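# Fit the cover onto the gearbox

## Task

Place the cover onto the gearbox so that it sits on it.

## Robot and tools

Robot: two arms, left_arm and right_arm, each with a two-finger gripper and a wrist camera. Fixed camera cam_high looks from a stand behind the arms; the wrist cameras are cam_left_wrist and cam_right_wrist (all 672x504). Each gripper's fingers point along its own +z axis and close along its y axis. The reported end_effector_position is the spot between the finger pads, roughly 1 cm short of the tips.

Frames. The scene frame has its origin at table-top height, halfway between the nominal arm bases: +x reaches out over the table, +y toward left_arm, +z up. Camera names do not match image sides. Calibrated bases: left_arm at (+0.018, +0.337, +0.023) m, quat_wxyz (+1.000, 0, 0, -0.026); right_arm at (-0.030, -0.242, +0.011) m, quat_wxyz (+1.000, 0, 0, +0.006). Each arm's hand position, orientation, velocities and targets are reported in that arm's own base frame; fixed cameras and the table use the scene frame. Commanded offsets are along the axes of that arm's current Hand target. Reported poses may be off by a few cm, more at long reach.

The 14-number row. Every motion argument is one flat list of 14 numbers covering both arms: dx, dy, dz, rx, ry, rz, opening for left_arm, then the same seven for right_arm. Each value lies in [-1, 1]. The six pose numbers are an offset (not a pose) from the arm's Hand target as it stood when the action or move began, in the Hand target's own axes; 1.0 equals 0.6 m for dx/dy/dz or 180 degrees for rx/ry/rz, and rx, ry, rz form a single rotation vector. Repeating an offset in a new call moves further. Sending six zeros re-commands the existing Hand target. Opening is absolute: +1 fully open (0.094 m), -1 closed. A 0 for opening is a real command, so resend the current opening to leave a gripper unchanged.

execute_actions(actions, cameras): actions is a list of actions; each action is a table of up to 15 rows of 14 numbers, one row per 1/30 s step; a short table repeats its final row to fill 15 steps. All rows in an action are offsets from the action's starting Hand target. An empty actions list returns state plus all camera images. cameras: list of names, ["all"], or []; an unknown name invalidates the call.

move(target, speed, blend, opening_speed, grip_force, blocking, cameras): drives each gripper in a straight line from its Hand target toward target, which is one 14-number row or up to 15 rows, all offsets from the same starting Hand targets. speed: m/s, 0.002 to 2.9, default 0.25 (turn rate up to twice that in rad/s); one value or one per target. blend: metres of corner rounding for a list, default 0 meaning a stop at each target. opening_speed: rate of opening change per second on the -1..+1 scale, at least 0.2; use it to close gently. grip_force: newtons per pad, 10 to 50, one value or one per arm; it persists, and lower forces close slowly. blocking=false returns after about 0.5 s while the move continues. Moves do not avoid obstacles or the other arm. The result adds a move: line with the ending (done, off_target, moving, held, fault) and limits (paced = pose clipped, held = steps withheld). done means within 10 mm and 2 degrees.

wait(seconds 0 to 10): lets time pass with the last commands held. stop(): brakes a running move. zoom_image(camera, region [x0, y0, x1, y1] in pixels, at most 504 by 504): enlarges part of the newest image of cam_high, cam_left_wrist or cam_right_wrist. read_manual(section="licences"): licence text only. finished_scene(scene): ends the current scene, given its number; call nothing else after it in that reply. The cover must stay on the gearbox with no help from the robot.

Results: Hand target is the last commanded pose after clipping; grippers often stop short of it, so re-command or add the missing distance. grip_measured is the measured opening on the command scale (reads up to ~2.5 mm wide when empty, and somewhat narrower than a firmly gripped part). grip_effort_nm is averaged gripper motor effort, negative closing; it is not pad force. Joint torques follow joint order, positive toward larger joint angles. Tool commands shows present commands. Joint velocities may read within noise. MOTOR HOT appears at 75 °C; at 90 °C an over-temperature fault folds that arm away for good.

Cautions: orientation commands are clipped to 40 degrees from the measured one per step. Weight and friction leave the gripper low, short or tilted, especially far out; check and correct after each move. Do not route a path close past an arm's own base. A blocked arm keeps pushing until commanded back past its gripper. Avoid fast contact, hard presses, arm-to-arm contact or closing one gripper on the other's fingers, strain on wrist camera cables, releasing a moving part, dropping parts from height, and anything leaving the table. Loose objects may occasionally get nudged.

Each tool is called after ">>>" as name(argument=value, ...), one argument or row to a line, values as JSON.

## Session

>>> execute_actions(
  actions=[],
)

>>> zoom_image(
  camera="cam_high",
  region=[230, 60, 550, 480],
)

Scene clock: 0.00 s.
left_arm: end_effector_position=(+0.3090, -0.0572, +0.1000) grip_measured=+1.000 grip_effort_nm=n/a end_effector_quat_wxyz=(+0.570, -0.116, +0.789, -0.197) | right_arm: end_effector_position=(+0.4348, +0.0454, +0.1060) grip_measured=+1.000 grip_effort_nm=n/a end_effector_quat_wxyz=(+0.531, +0.033, +0.846, +0.032)
Joint positions: left_arm=[-0.179 1.099 0.058 0.765 0.007 -0.477 0.094] | right_arm=[0.15 1.581 0.634 0.496 0.116 0.155 0.094]
Joint velocities: within noise
Joint torques (N m): no reading
Motor temperatures (°C): left_arm=[21 30 33 33 22 21 21] | right_arm=[23 24 25 28 20 18 18]
Heat: left arm: 33 °C; right arm: 28 °C.
Hand target: left_arm +0.3119, -0.0577, +0.1065; +0.577, -0.115, +0.783, -0.199 | right_arm +0.4370, +0.0456, +0.1127; +0.538, +0.034, +0.842, +0.033
Tool commands: left_gripper/opening=+1.0 right_gripper/opening=+1.0

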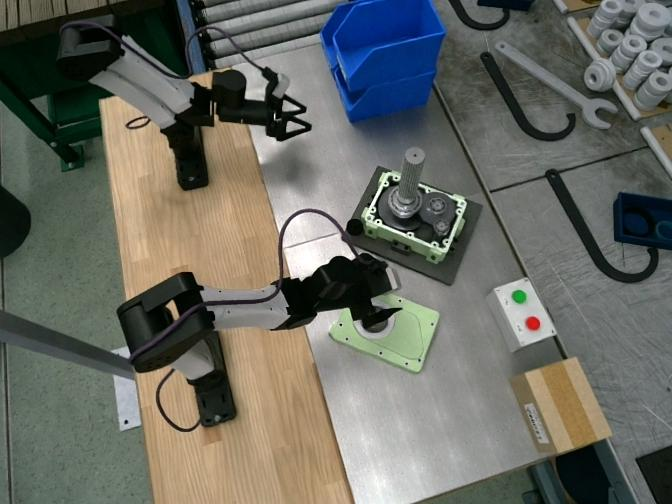

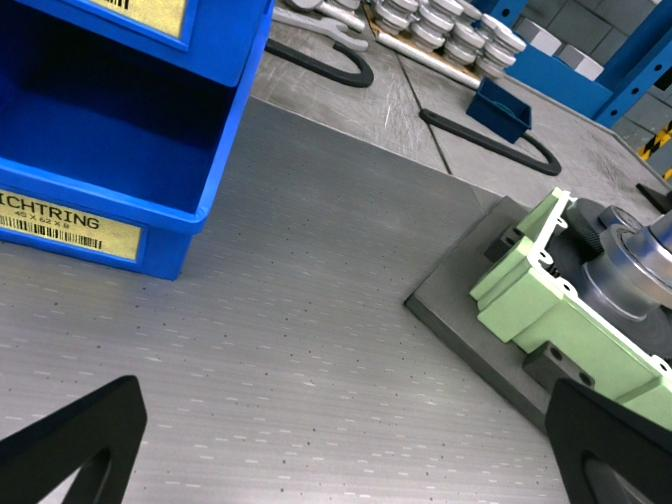

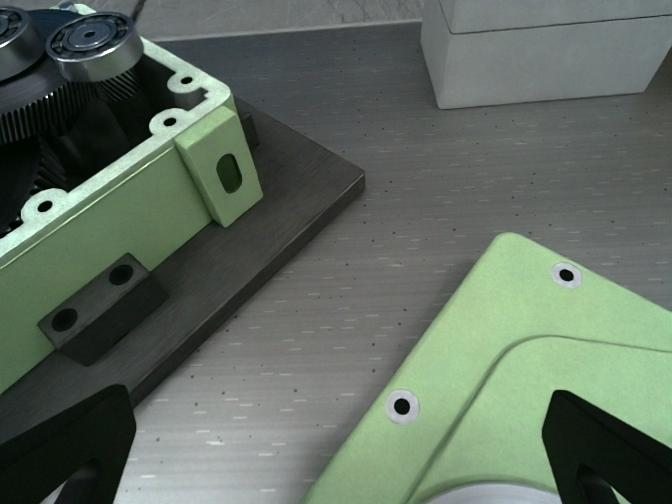

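Scaled by 1.200 from the camera's 672x504 image, which has a finer 960x720 frame.

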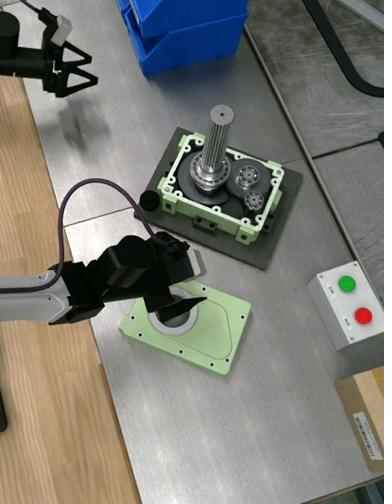

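>>> move(
  target=[0.2070, -0.4322, 0.0668, 0.1204, 0.1449, 0.2167, 0.8, -0.0142, -0.319, 0.0112, -0.2338, -0.0489, -0.1858, 0.35],
  speed=0.35,
  cameras=["all"],
)

>>> zoom_image(
  camera="cam_high",
  region=[310, 130, 500, 400],
)

Scene clock: 11.00 s.
left_arm: end_effector_position=(+0.2932, -0.3406, +0.0951) grip_measured=+0.802 grip_effort_nm=-0.08 end_effector_quat_wxyz=(+0.421, +0.303, +0.840, -0.157) | right_arm: end_effector_position=(+0.4399, -0.1471, +0.0983) grip_measured=+0.352 grip_effort_nm=-0.07 end_effector_quat_wxyz=(+0.561, -0.391, +0.710, +0.169)
Joint positions: left_arm=[-0.93 1.643 0.847 0.146 -0.182 -0.148 0.085] | right_arm=[-0.685 2.179 1.505 -0.633 -1.24 -1.503 0.064]
Joint torques (N m): left_arm=[-0.21 -6.3 10.1 1.69 -0.23 0.19] | right_arm=[0.25 -11.25 8.64 0.51 -0.65 -0.08]
Heat: left arm: 35 °C; right arm: 30 °C.
Hand target: left_arm +0.2990, -0.3476, +0.1050; +0.434, +0.303, +0.834, -0.158 | right_arm +0.4426, -0.1456, +0.1000; +0.562, -0.394, +0.706, +0.173
Off the commanded pose: left_arm 0.014 m, 2 deg | right_arm 0.004 m, 1 deg.
move: off_target (left_arm)

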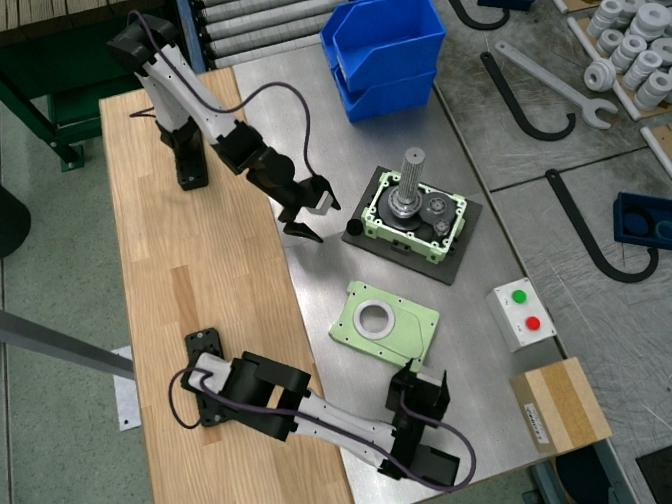

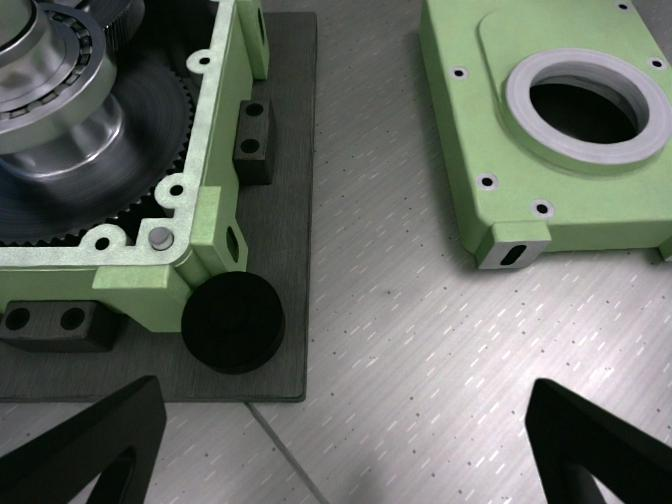

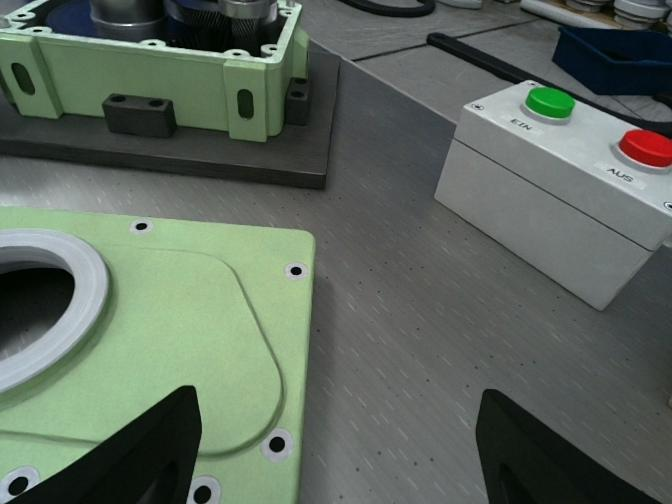

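Scaled by 1.867 from the camera's 672x504 image, which has a finer 960x720 frame.

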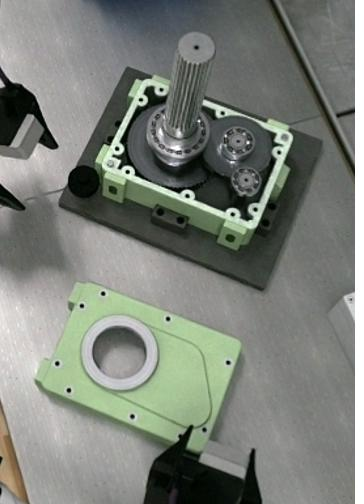

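>>> zoom_image(
  camera="cam_left_wrist",
  region=[400, 0, 672, 290],
)

Scaled by 1.738 from the camera's 672x504 image, which has a finer 960x720 frame.

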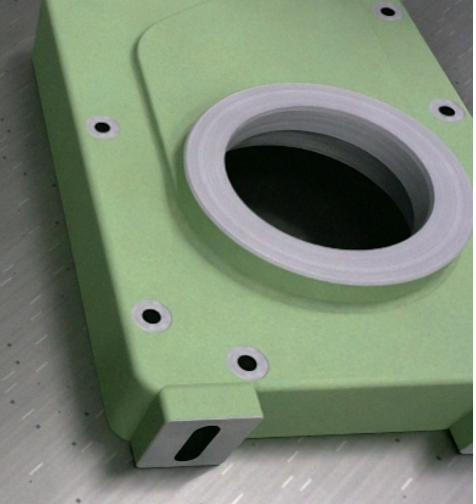

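>>> move(
  target=[0.0237, -0.1463, 0.1417, 0, 0, 0, 0.8, 0, 0, 0, 0, 0, 0, 0.35],
  speed=0.25,
  cameras=["cam_left_wrist", "cam_high"],
)

Scene clock: 24.27 s.
left_arm: end_effector_position=(+0.2801, -0.4447, +0.0318) grip_measured=+0.802 grip_effort_nm=-0.08 end_effector_quat_wxyz=(+0.411, +0.322, +0.840, -0.149) | right_arm: end_effector_position=(+0.4398, -0.1470, +0.0982) grip_measured=+0.352 grip_effort_nm=-0.07 end_effector_quat_wxyz=(+0.561, -0.391, +0.710, +0.169)
Joint positions: left_arm=[-1.109 2.062 1.139 0.217 -0.306 -0.234 0.085] | right_arm=[-0.685 2.179 1.505 -0.635 -1.24 -1.505 0.064]
Joint torques (N m): left_arm=[0.02 -9.11 9.52 1.91 -0.48 -0.09] | right_arm=[0.25 -11.19 8.73 0.51 -0.66 -0.06]
Heat: left arm: 36 °C; right arm: 29 °C.
Hand target: left_arm +0.2898, -0.4544, +0.0447; +0.434, +0.303, +0.834, -0.158 | right_arm +0.4427, -0.1457, +0.1000; +0.562, -0.394, +0.706, +0.173
Off the commanded pose: left_arm 0.019 m, 4 deg | right_arm 0.004 m, 1 deg.
move: off_target (left_arm)
Images, in order (width x height): cam_high 672x504, cam_left_wrist 672x504.

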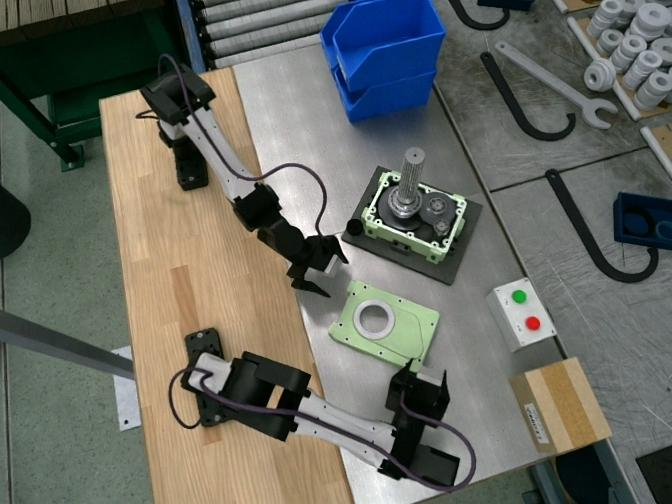

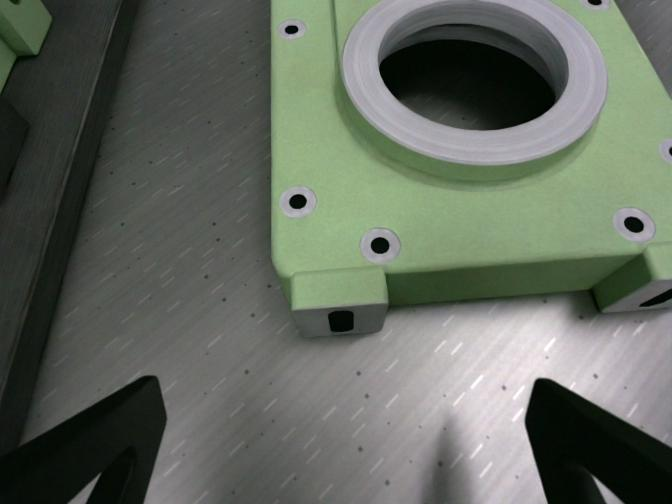

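>>> move(
  target=[
    [-0.0037, -0.0038, 0.0738, -0.0091, -0.0167, -0.0064, 0.8, 0, 0, 0, 0, 0, 0, 0.35],
    [-0.0037, -0.0038, 0.0738, -0.0091, -0.0167, -0.0064, -0.9, 0, 0, 0, 0, 0, 0, 0.35],
  ],
  speed=0.15,
  opening_speed=1.5,
  cameras=["cam_left_wrist"],
)

Scene clock: 28.90 s.
left_arm: end_effector_position=(+0.3054, -0.4678, +0.0044) grip_measured=-0.428 grip_effort_nm=-1.01 end_effector_quat_wxyz=(+0.430, +0.301, +0.839, -0.145) | right_arm: end_effector_position=(+0.4398, -0.1470, +0.0982) grip_measured=+0.352 grip_effort_nm=-0.07 end_effector_quat_wxyz=(+0.561, -0.391, +0.710, +0.169)
Joint positions: left_arm=[-1.097 2.233 1.259 0.3 -0.343 -0.242 0.027] | right_arm=[-0.685 2.179 1.505 -0.635 -1.24 -1.505 0.064]
Joint torques (N m): left_arm=[0.29 -10.17 9.81 2.04 -0.42 0.06] | right_arm=[0.25 -11.19 8.72 0.51 -0.65 -0.07]
Motor temperatures (°C): left_arm=[21 33 36 36 22 21 21] | right_arm=[23 28 30 28 20 18 18]
Heat: left arm: 36 °C; right arm: 30 °C.
Hand target: left_arm +0.3171, -0.4803, +0.0211; +0.458, +0.284, +0.827, -0.158 | right_arm +0.4427, -0.1457, +0.1000; +0.562, -0.394, +0.706, +0.173
Off the commanded pose: left_arm 0.024 m, 4 deg | right_arm 0.004 m, 1 deg.
move: off_target (left_arm); target 2's new opening was sent with left_arm's hand 0.025 m and 5 deg from that target
Images, in order (width x height): cam_left_wrist 672x504.

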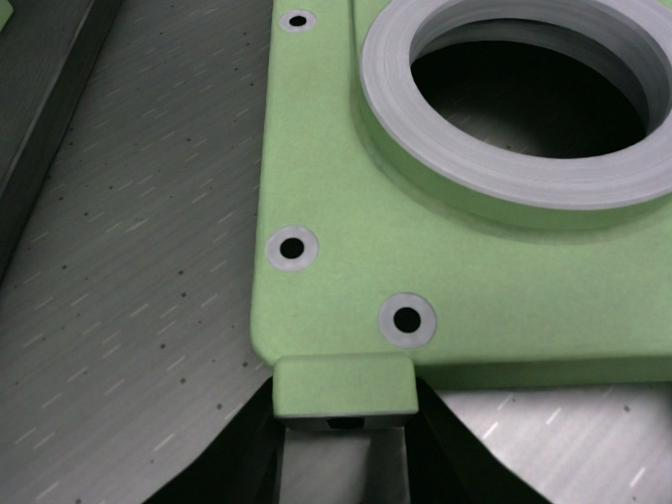

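>>> move(
  target=[
    [-0.1596, 0, -0.0784, 0, 0, 0, -0.9, 0, 0, -0.03, 0, 0, 0, 0.35],
    [-0.1709, 0, -0.2012, 0, -0.0111, 0, -0.9, -0.025, 0.1225, -0.053, 0, 0, 0, 0.35],
  ],
  speed=0.12,
  blend=0.02,
  cameras=["cam_high", "cam_left_wrist"],
)

Scene clock: 38.23 s.
left_arm: end_effector_position=(+0.2676, -0.4355, +0.1094) grip_measured=-0.429 grip_effort_nm=-1.01 end_effector_quat_wxyz=(+0.402, +0.328, +0.847, -0.115) | right_arm: end_effector_position=(+0.3704, -0.1168, +0.0986) grip_measured=+0.352 grip_effort_nm=-0.07 end_effector_quat_wxyz=(+0.554, -0.394, +0.712, +0.177)
Joint positions: left_arm=[-1.143 1.888 1.284 -0.168 -0.37 -0.248 0.027] | right_arm=[-0.743 1.993 1.232 -0.773 -1.241 -1.728 0.064]
Joint torques (N m): left_arm=[-0.53 -16.01 8.85 2.44 -0.74 -0.15] | right_arm=[-0.7 -12.93 5.31 0.18 -0.79 -0.06]
Heat: left arm: 38 °C; right arm: 31 °C.
Hand target: left_arm +0.2793, -0.4506, +0.1719; +0.473, +0.282, +0.819, -0.163 | right_arm +0.3673, -0.1159, +0.1093; +0.562, -0.394, +0.706, +0.173
Off the commanded pose: left_arm 0.065 m, 12 deg | right_arm 0.011 m, 1 deg.
move: off_target (left_arm, right_arm)
Images, in order (width x height): cam_high 672x504, cam_left_wrist 672x504.

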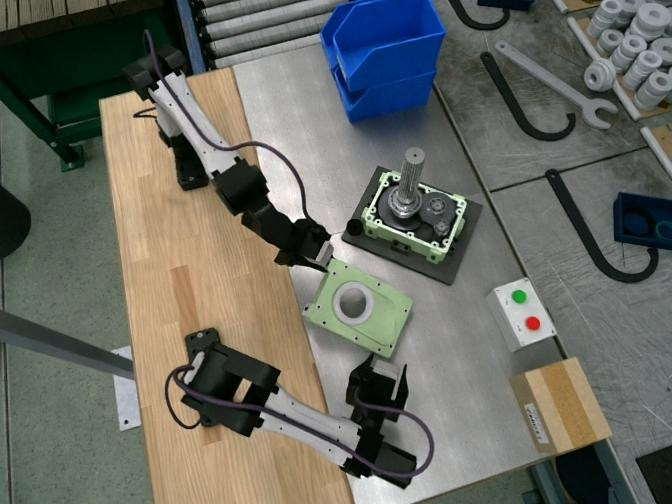

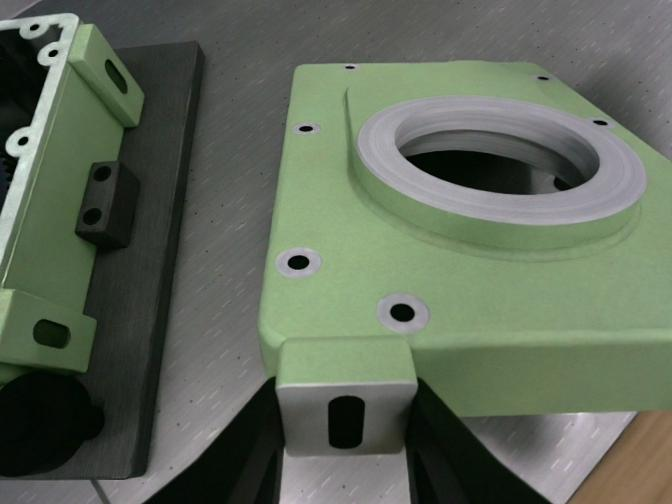

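>>> move(
  target=[
    [-0.1273, 0, 0.0377, 0, -0.0222, 0, -0.9, 0, 0, 0, 0, 0, 0, 0.35],
    [-0.2092, 0, 0.1295, 0, -0.0556, 0, -0.9, 0, 0, 0, 0, 0, 0, 0.35],
  ],
  speed=0.12,
  blend=0.02,
  cameras=["all"],
)

Scene clock: 42.23 s.
left_arm: end_effector_position=(+0.3641, -0.5133, +0.1909) grip_measured=-0.429 grip_effort_nm=-1.01 end_effector_quat_wxyz=(+0.485, +0.296, +0.809, -0.153) | right_arm: end_effector_position=(+0.3704, -0.1168, +0.0986) grip_measured=+0.352 grip_effort_nm=-0.07 end_effector_quat_wxyz=(+0.554, -0.394, +0.712, +0.177)
Joint positions: left_arm=[-1.046 2.178 1.869 -0.229 -0.34 -0.151 0.027] | right_arm=[-0.743 1.993 1.232 -0.773 -1.241 -1.729 0.064]
Joint torques (N m): left_arm=[0.64 -12.4 13.9 2.65 -0.32 0.25] | right_arm=[-0.68 -12.9 5.31 0.17 -0.78 -0.05]
Heat: left arm: 39 °C; right arm: 31 °C.
Hand target: left_arm +0.3817, -0.5307, +0.2418; +0.542, +0.267, +0.775, -0.187 | right_arm +0.3673, -0.1159, +0.1093; +0.562, -0.394, +0.706, +0.173
Off the commanded pose: left_arm 0.056 m, 9 deg | right_arm 0.011 m, 1 deg.
move: off_target (left_arm, right_arm)

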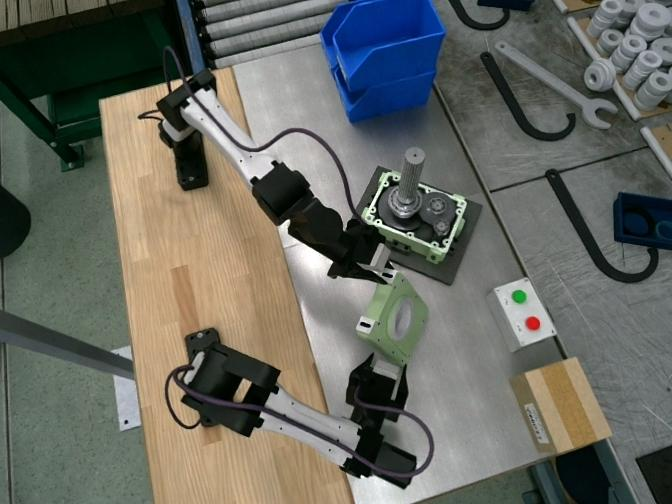

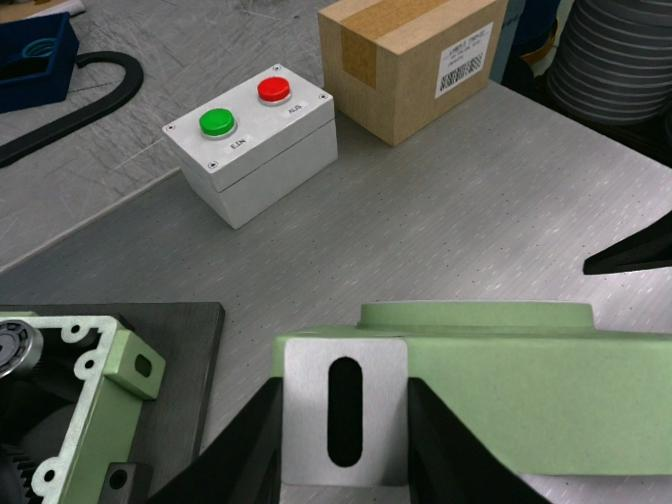

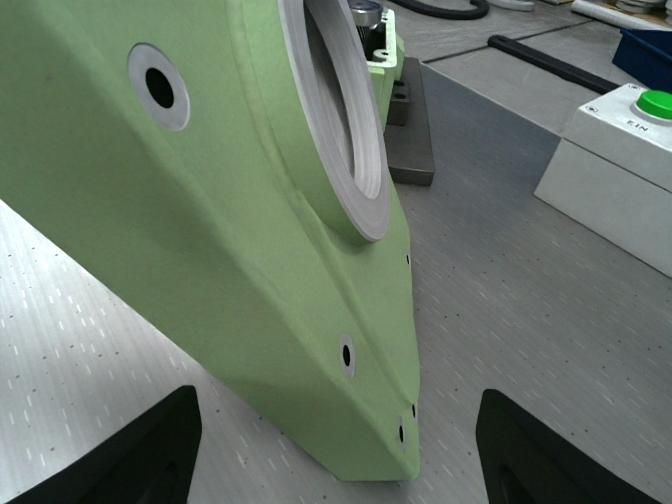

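>>> zoom_image(
  camera="cam_high",
  region=[310, 210, 470, 410],
)

Scaled by 2.520 from the camera's 672x504 image, which has a finer 960x720 frame.

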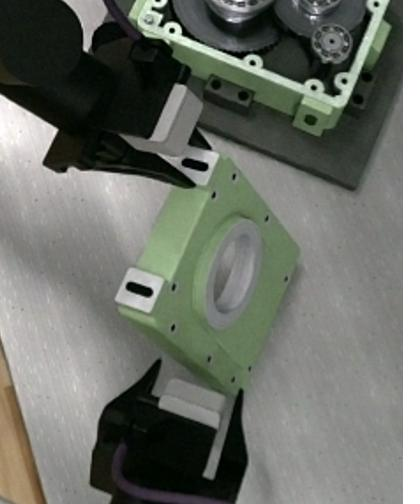

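>>> move(
  target=[-0.0521, 0, 0.0698, 0, 0, 0, -0.9, 0.0822, -0.0313, 0, 0, 0, 0, 0.35],
  speed=0.12,
  cameras=["all"],
)

>>> zoom_image(
  camera="cam_high",
  region=[310, 210, 470, 410],
)

Scene clock: 48.03 s.
left_arm: end_effector_position=(+0.4101, -0.5497, +0.2057) grip_measured=-0.429 grip_effort_nm=-1.01 end_effector_quat_wxyz=(+0.493, +0.290, +0.806, -0.155) | right_arm: end_effector_position=(+0.3776, -0.1431, +0.0632) grip_measured=+0.352 grip_effort_nm=-0.07 end_effector_quat_wxyz=(+0.556, -0.398, +0.709, +0.169)
Joint positions: left_arm=[-1.008 2.473 2.416 -0.456 -0.315 -0.132 0.027] | right_arm=[-0.782 2.158 1.329 -0.798 -1.241 -1.846 0.064]
Joint torques (N m): left_arm=[0.34 -14.79 13.89 2.41 -0.24 0.15] | right_arm=[-0.59 -10.45 7.46 -0.06 -0.77 -0.04]
Motor temperatures (°C): left_arm=[21 38 40 40 22 21 22] | right_arm=[23 31 30 27 21 18 18]
Heat: left arm: 40 °C; right arm: 31 °C.
Hand target: left_arm +0.4212, -0.5615, +0.2569; +0.542, +0.266, +0.775, -0.187 | right_arm +0.3786, -0.1456, +0.0671; +0.562, -0.394, +0.706, +0.173
Off the commanded pose: left_arm 0.054 m, 8 deg | right_arm 0.005 m, 1 deg.
move: off_target (left_arm)

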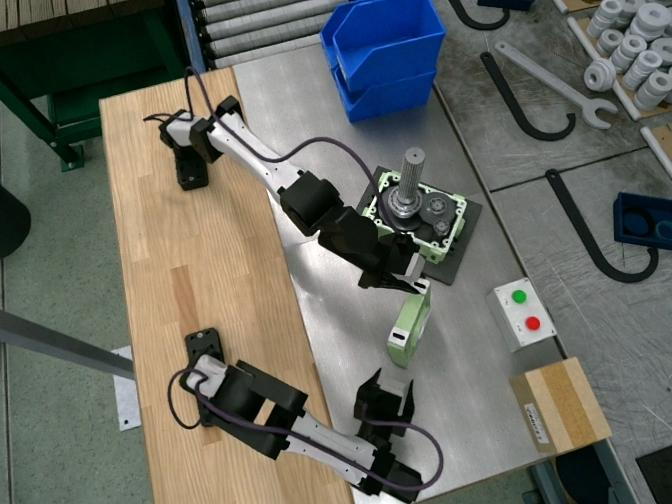

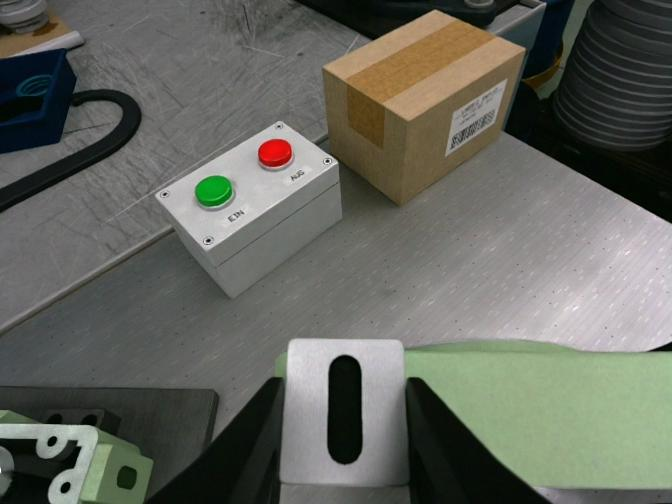

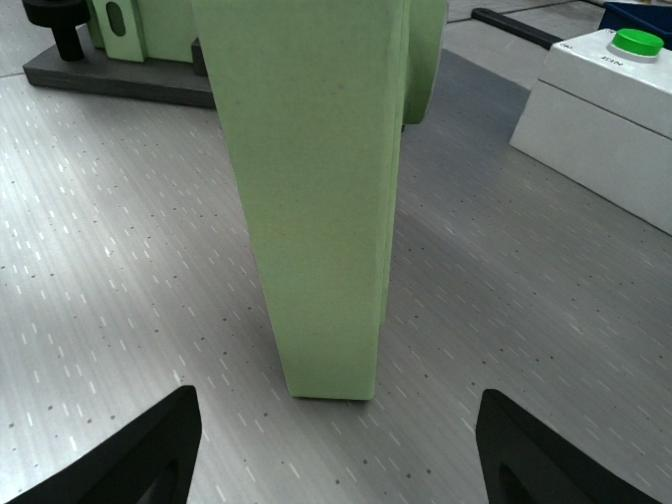

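Scaled by 2.520 from the camera's 672x504 image, which has a finer 960x720 frame.

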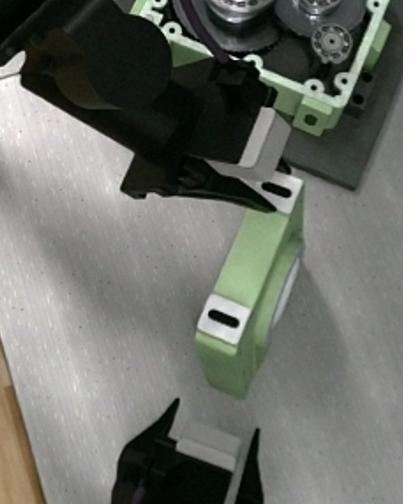

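>>> move(
  target=[
    [0, 0, 0, 0, 0, 0, -0.9, 0.0283, 0.002, 0.1067, 0, 0, 0, 0.35],
    [0, 0, 0, 0, 0, 0, -0.9, 0.0283, 0.002, 0.1067, 0, 0, 0, -0.9],
  ],
  speed=0.15,
  opening_speed=1.5,
  cameras=["cam_right_wrist", "cam_left_wrist"],
)

Scene clock: 52.50 s.
left_arm: end_effector_position=(+0.4140, -0.5470, +0.2043) grip_measured=-0.429 grip_effort_nm=-1.01 end_effector_quat_wxyz=(+0.493, +0.283, +0.808, -0.153) | right_arm: end_effector_position=(+0.4165, -0.1071, +0.0235) grip_measured=-0.341 grip_effort_nm=-1.01 end_effector_quat_wxyz=(+0.558, -0.393, +0.709, +0.176)
Joint positions: left_arm=[-1.003 2.475 2.416 -0.455 -0.322 -0.14 0.027] | right_arm=[-0.643 2.203 1.177 -0.21 -1.231 -1.418 0.031]
Joint torques (N m): left_arm=[-0.28 -15.08 13.85 2.4 -0.17 0.25] | right_arm=[0.03 -13.15 5.48 0.9 -0.6 0.19]
Heat: left arm: 42 °C; right arm: 32 °C.
Hand target: left_arm +0.4213, -0.5614, +0.2568; +0.542, +0.266, +0.775, -0.187 | right_arm +0.4188, -0.1069, +0.0312; +0.562, -0.394, +0.706, +0.173
Off the commanded pose: left_arm 0.055 m, 8 deg | right_arm 0.008 m, 1 deg.
move: off_target (left_arm)
Images, in order (width x height): cam_left_wrist 672x504, cam_right_wrist 672x504.

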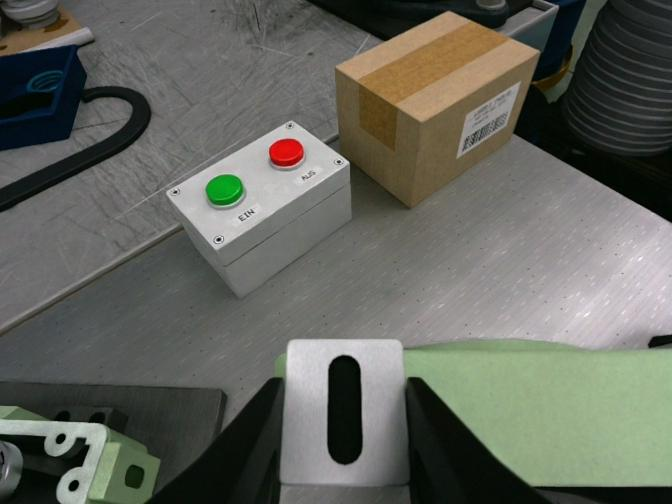

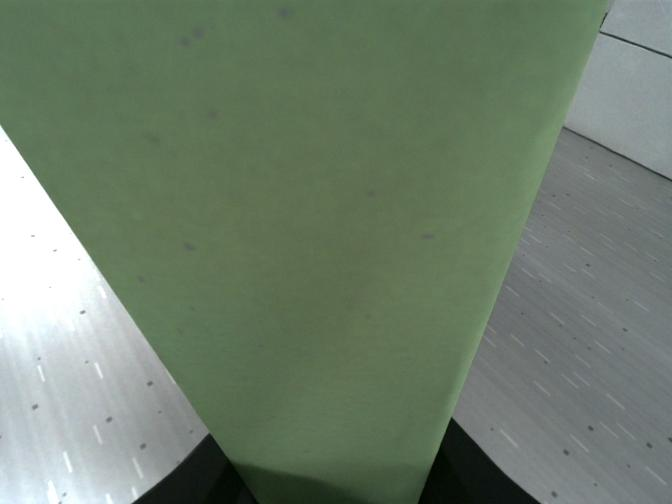

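>>> move(
  target=[
    [-0.0458, 0.0008, -0.0698, 0, -0.0444, 0, -0.9, -0.1066, -0.0228, -0.0353, 0.0236, 0, -0.0683, -0.9],
    [-0.0452, 0.0525, -0.1592, 0, -0.0278, 0, -0.9, -0.2175, -0.0322, -0.0188, 0.0558, 0, -0.1687, -0.9],
  ],
  speed=0.12,
  blend=0.015,
  cameras=["all"],
)

Scene clock: 67.33 s.
left_arm: end_effector_position=(+0.3819, -0.4897, +0.2635) grip_measured=-0.429 grip_effort_nm=-1.01 end_effector_quat_wxyz=(+0.535, +0.265, +0.783, -0.176) | right_arm: end_effector_position=(+0.4223, -0.0840, +0.1151) grip_measured=-0.354 grip_effort_nm=-1.01 end_effector_quat_wxyz=(+0.582, -0.473, +0.661, +0.021)
Joint positions: left_arm=[-0.999 2.07 1.871 -0.199 -0.328 -0.126 0.027] | right_arm=[-0.564 1.827 0.97 0.076 -1.097 -1.307 0.03]
Joint torques (N m): left_arm=[-0.36 -16.95 8.65 2.26 -0.16 0.45] | right_arm=[1.01 -15.38 7.9 2.56 -0.85 -0.32]
Motor temperatures (°C): left_arm=[21 44 45 43 22 21 22] | right_arm=[23 33 29 28 21 18 19]
Heat: left arm: 45 °C; right arm: 33 °C.
Hand target: left_arm +0.3772, -0.4870, +0.3149; +0.575, +0.258, +0.750, -0.198 | right_arm +0.4335, -0.0795, +0.1600; +0.619, -0.515, +0.591, -0.041
Off the commanded pose: left_arm 0.052 m, 7 deg | right_arm 0.046 m, 13 deg.
move: off_target (left_arm, right_arm)

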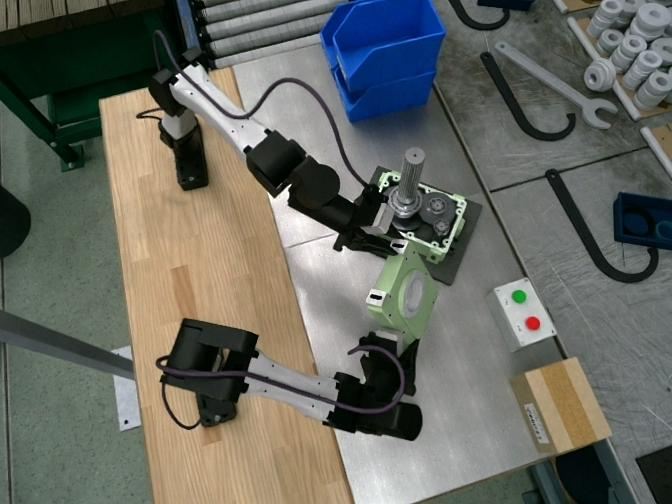

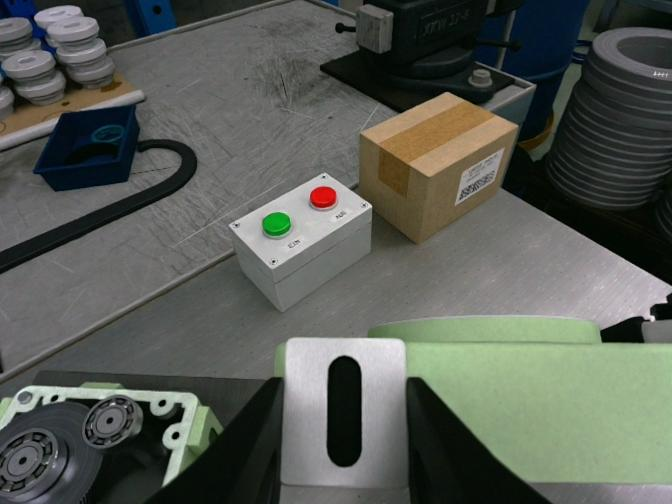

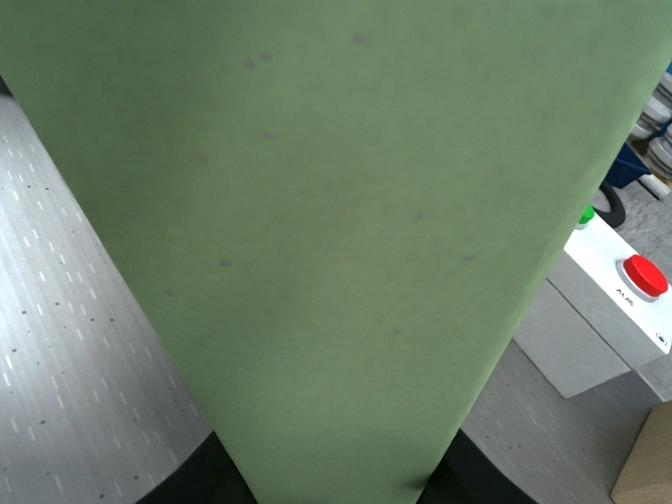

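>>> move(
  target=[
    [0.0203, 0.0952, -0.1403, 0.0067, 0.0278, 0.0018, -0.9, -0.1643, -0.1188, 0.0442, 0.0488, 0.0023, -0.1534, -0.9],
    [0.003, 0.1795, -0.2045, 0.0134, 0.0278, 0.0037, -0.9, -0.3217, -0.2253, 0.0805, 0.0925, 0.0044, -0.291, -0.9],
  ],
  speed=0.15,
  blend=0.03,
  cameras=["all"],
)

>>> zoom_image(
  camera="cam_high",
  region=[330, 130, 500, 330],
)

Scene clock: 73.70 s.
left_arm: end_effector_position=(+0.3624, -0.3277, +0.3052) grip_measured=-0.429 grip_effort_nm=-1.01 end_effector_quat_wxyz=(+0.502, +0.243, +0.811, -0.180) | right_arm: end_effector_position=(+0.4858, +0.0144, +0.3110) grip_measured=-0.354 grip_effort_nm=-1.01 end_effector_quat_wxyz=(-0.588, +0.640, -0.385, +0.309)
Joint positions: left_arm=[-0.782 1.557 1.457 -0.35 -0.131 -0.117 0.027] | right_arm=[-0.219 1.584 1.206 0.217 -0.757 -1.624 0.03]
Joint torques (N m): left_arm=[-0.01 -12.62 8.9 2.06 0.51 1.15] | right_arm=[-0.57 -11.25 13.94 3.13 -0.16 -0.6]
Heat: left arm: 46 °C; right arm: 34 °C.
Hand target: left_arm +0.3497, -0.3290, +0.3450; +0.538, +0.283, +0.769, -0.199 | right_arm +0.4886, +0.0134, +0.3749; -0.599, +0.630, -0.296, +0.395
Off the commanded pose: left_arm 0.042 m, 8 deg | right_arm 0.064 m, 14 deg.
move: off_target (left_arm, right_arm)

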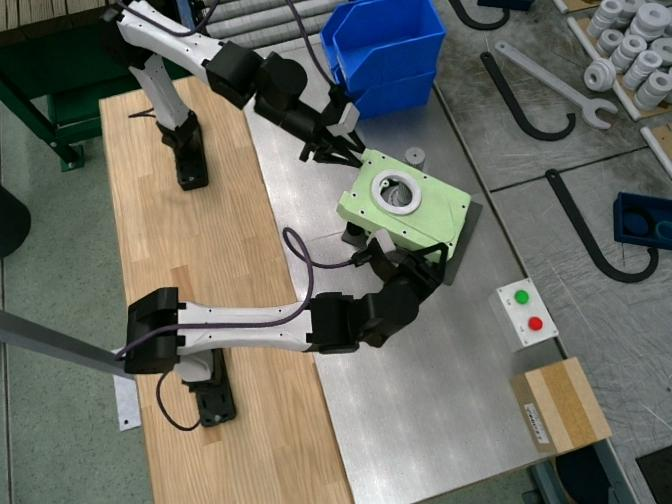

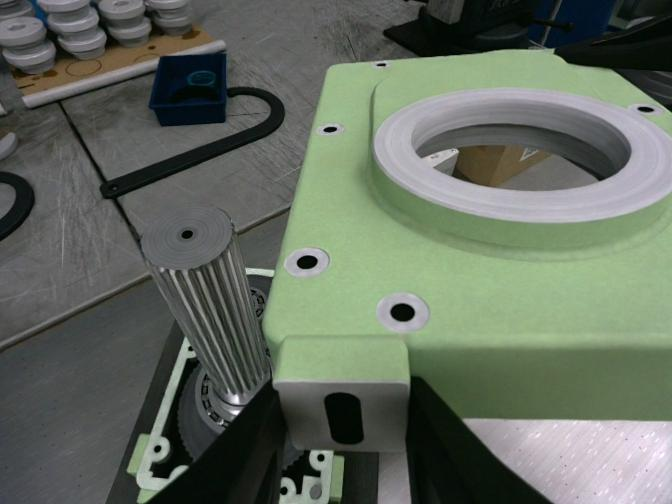

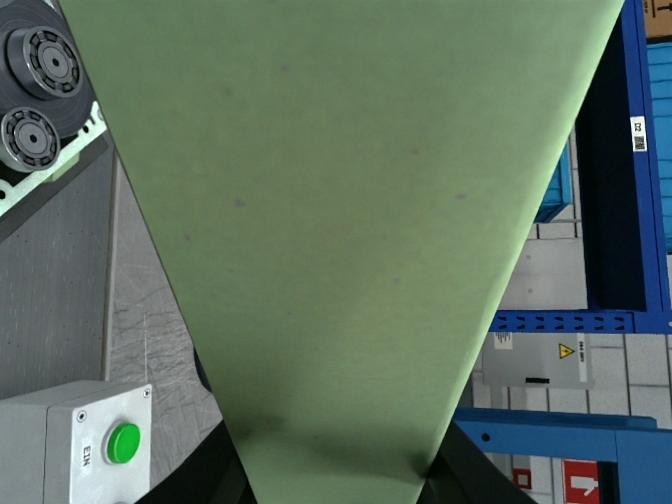

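Scaled by 2.520 from the camera's 672x504 image, which has a finer 960x720 frame.

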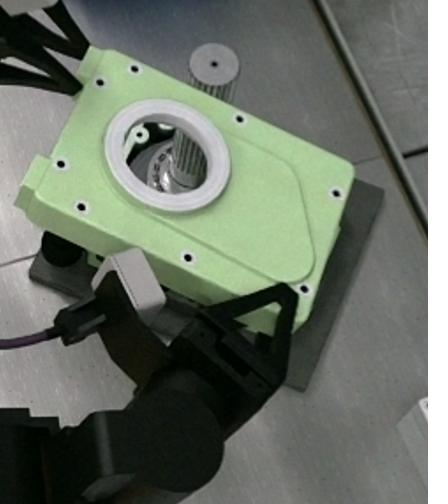

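>>> move(
  target=[-0.0103, 0.192, 0.0032, 0, 0, 0, -0.9, -0.038, -0.0233, 0.188, 0.0286, 0.0035, -0.0209, -0.9],
  speed=0.12,
  cameras=["all"],
)

>>> zoom_image(
  camera="cam_high",
  region=[340, 110, 500, 290],
)

Scene clock: 80.97 s.
left_arm: end_effector_position=(+0.4234, -0.2328, +0.2944) grip_measured=-0.430 grip_effort_nm=-1.01 end_effector_quat_wxyz=(+0.479, +0.244, +0.823, -0.185) | right_arm: end_effector_position=(+0.5604, +0.1062, +0.3249) grip_measured=-0.355 grip_effort_nm=-1.01 end_effector_quat_wxyz=(+0.599, -0.648, +0.327, -0.337)
Joint positions: left_arm=[-0.432 1.563 1.463 -0.404 0.196 0.027 0.027] | right_arm=[0.023 1.846 1.493 0.289 -0.568 -1.65 0.03]
Joint torques (N m): left_arm=[0.49 -9.02 14.58 2.25 0.68 0.92] | right_arm=[-1.59 -12.14 13.9 3.44 0.3 -0.52]
Motor temperatures (°C): left_arm=[21 46 45 41 22 22 22] | right_arm=[23 35 33 33 21 18 20]
Heat: left arm: 46 °C; right arm: 35 °C.
Hand target: left_arm +0.4275, -0.2439, +0.3499; +0.538, +0.283, +0.769, -0.199 | right_arm +0.5717, +0.0930, +0.3889; +0.612, -0.610, +0.260, -0.431
Off the commanded pose: left_arm 0.057 m, 10 deg | right_arm 0.066 m, 14 deg.
move: off_target (left_arm, right_arm)

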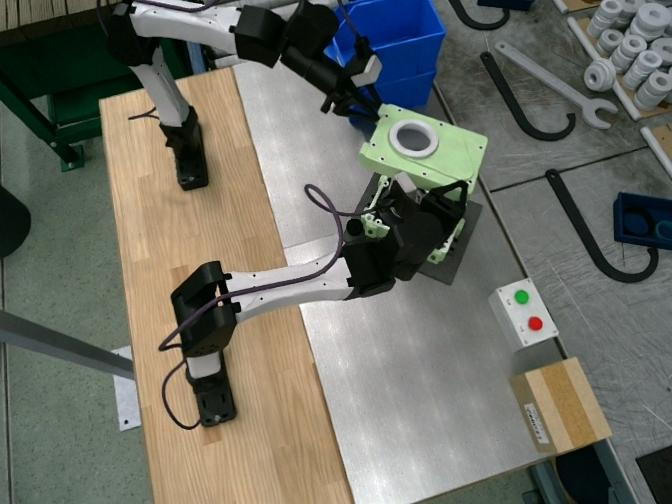

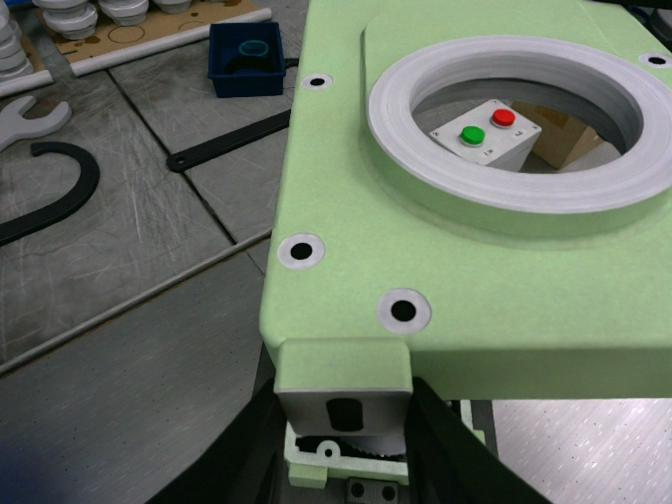

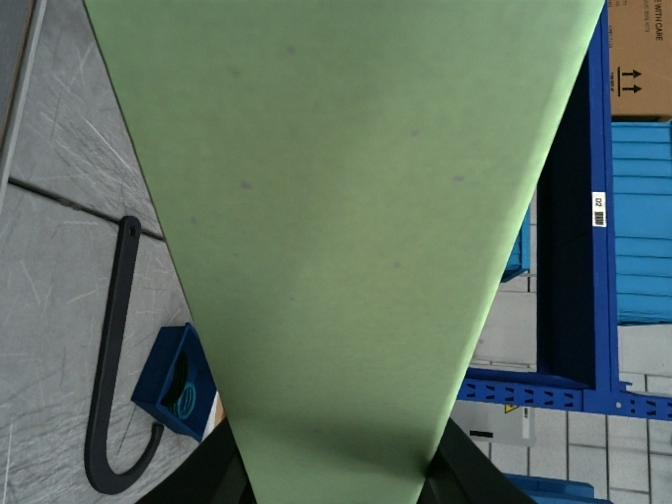

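Scaled by 2.800 from the camera's 672x504 image, which has a finer 960x720 frame.

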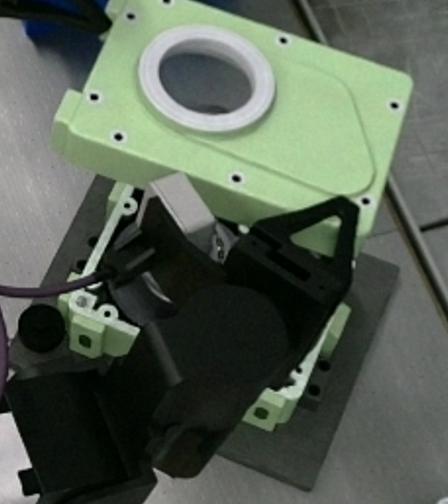

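>>> zoom_image(
  camera="cam_high",
  region=[380, 105, 450, 165],
)

Scaled by 7.200 from the camera's 672x504 image, which has a finer 960x720 frame.

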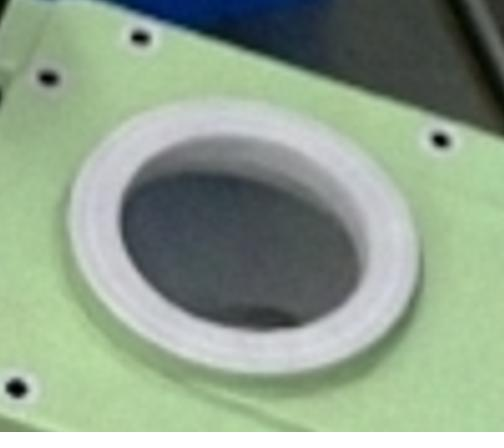

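>>> move(
  target=[0.0495, 0.0213, 0.0392, 0.0131, 0, 0.0048, -0.9, -0.0078, 0.0812, 0.0032, 0.0075, 0.0161, 0.0012, -0.9],
  speed=0.08,
  cameras=["cam_high", "cam_left_wrist"],
)

>>> zoom_image(
  camera="cam_high",
  region=[370, 110, 460, 190],
)

Scene clock: 91.23 s.
left_arm: end_effector_position=(+0.4429, -0.2277, +0.2672) grip_measured=-0.432 grip_effort_nm=-1.01 end_effector_quat_wxyz=(+0.475, +0.267, +0.819, -0.182) | right_arm: end_effector_position=(+0.5732, +0.1082, +0.2970) grip_measured=-0.355 grip_effort_nm=-1.01 end_effector_quat_wxyz=(+0.610, -0.628, +0.322, -0.359)
Joint positions: left_arm=[-0.386 1.625 1.429 -0.327 0.258 0.096 0.027] | right_arm=[0.035 1.915 1.411 0.506 -0.53 -1.627 0.03]
Joint torques (N m): left_arm=[0.49 -10.37 10.14 2.61 0.98 0.52] | right_arm=[-1.39 -12.3 9.81 3.51 0.56 -0.58]
Heat: left arm: 46 °C; right arm: 37 °C.
Hand target: left_arm +0.4449, -0.2420, +0.3140; +0.533, +0.300, +0.762, -0.211 | right_arm +0.5813, +0.0924, +0.3408; +0.613, -0.591, +0.272, -0.448
Off the commanded pose: left_arm 0.049 m, 11 deg | right_arm 0.047 m, 13 deg.
move: off_target (left_arm, right_arm)
Images, in order (width x height): cam_high 672x504, cam_left_wrist 672x504.

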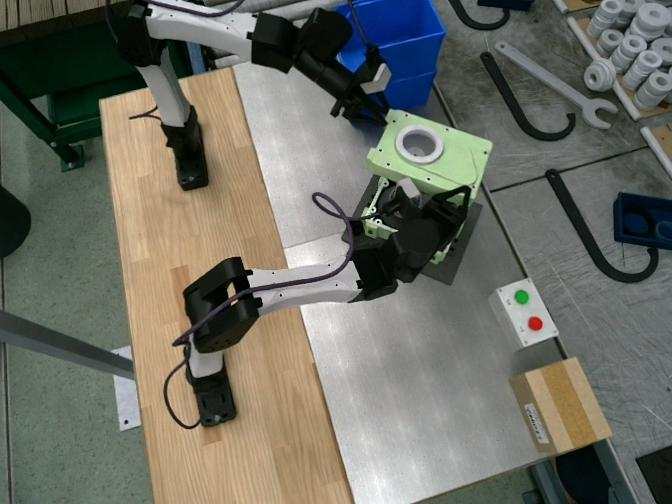

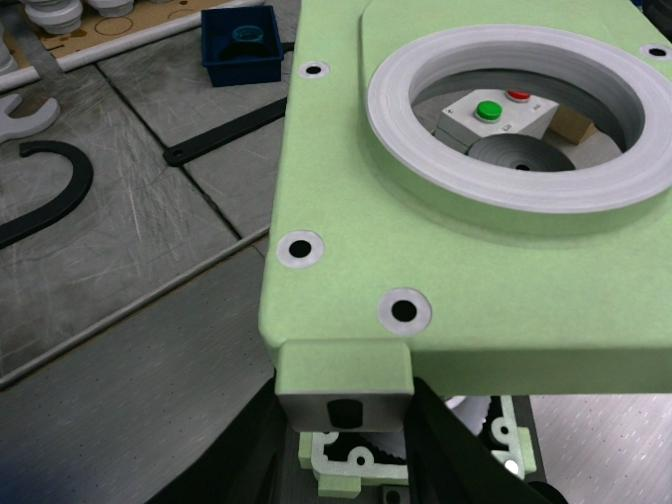

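Scaled by 5.600 from the camera's 672x504 image, which has a finer 960x720 frame.

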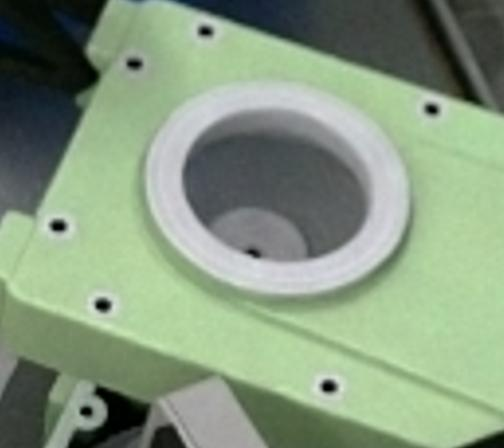

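>>> zoom_image(
  camera="cam_left_wrist",
  region=[350, 0, 672, 230],
)

>>> zoom_image(
  camera="cam_left_wrist",
  region=[240, 330, 580, 504],
)

Scaled by 1.565 from the camera's 672x504 image, which has a finer 960x720 frame.

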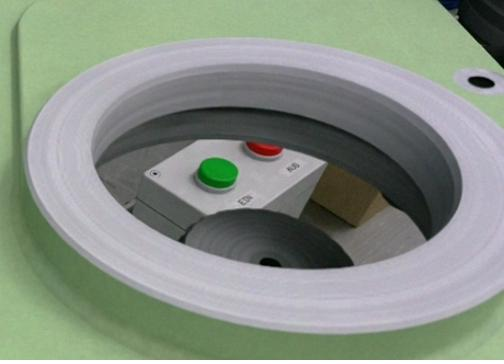

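Scaled by 1.482 from the camera's 672x504 image, which has a finer 960x720 frame.

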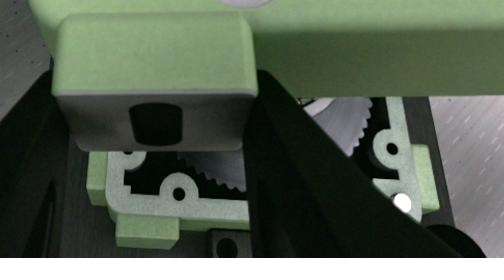

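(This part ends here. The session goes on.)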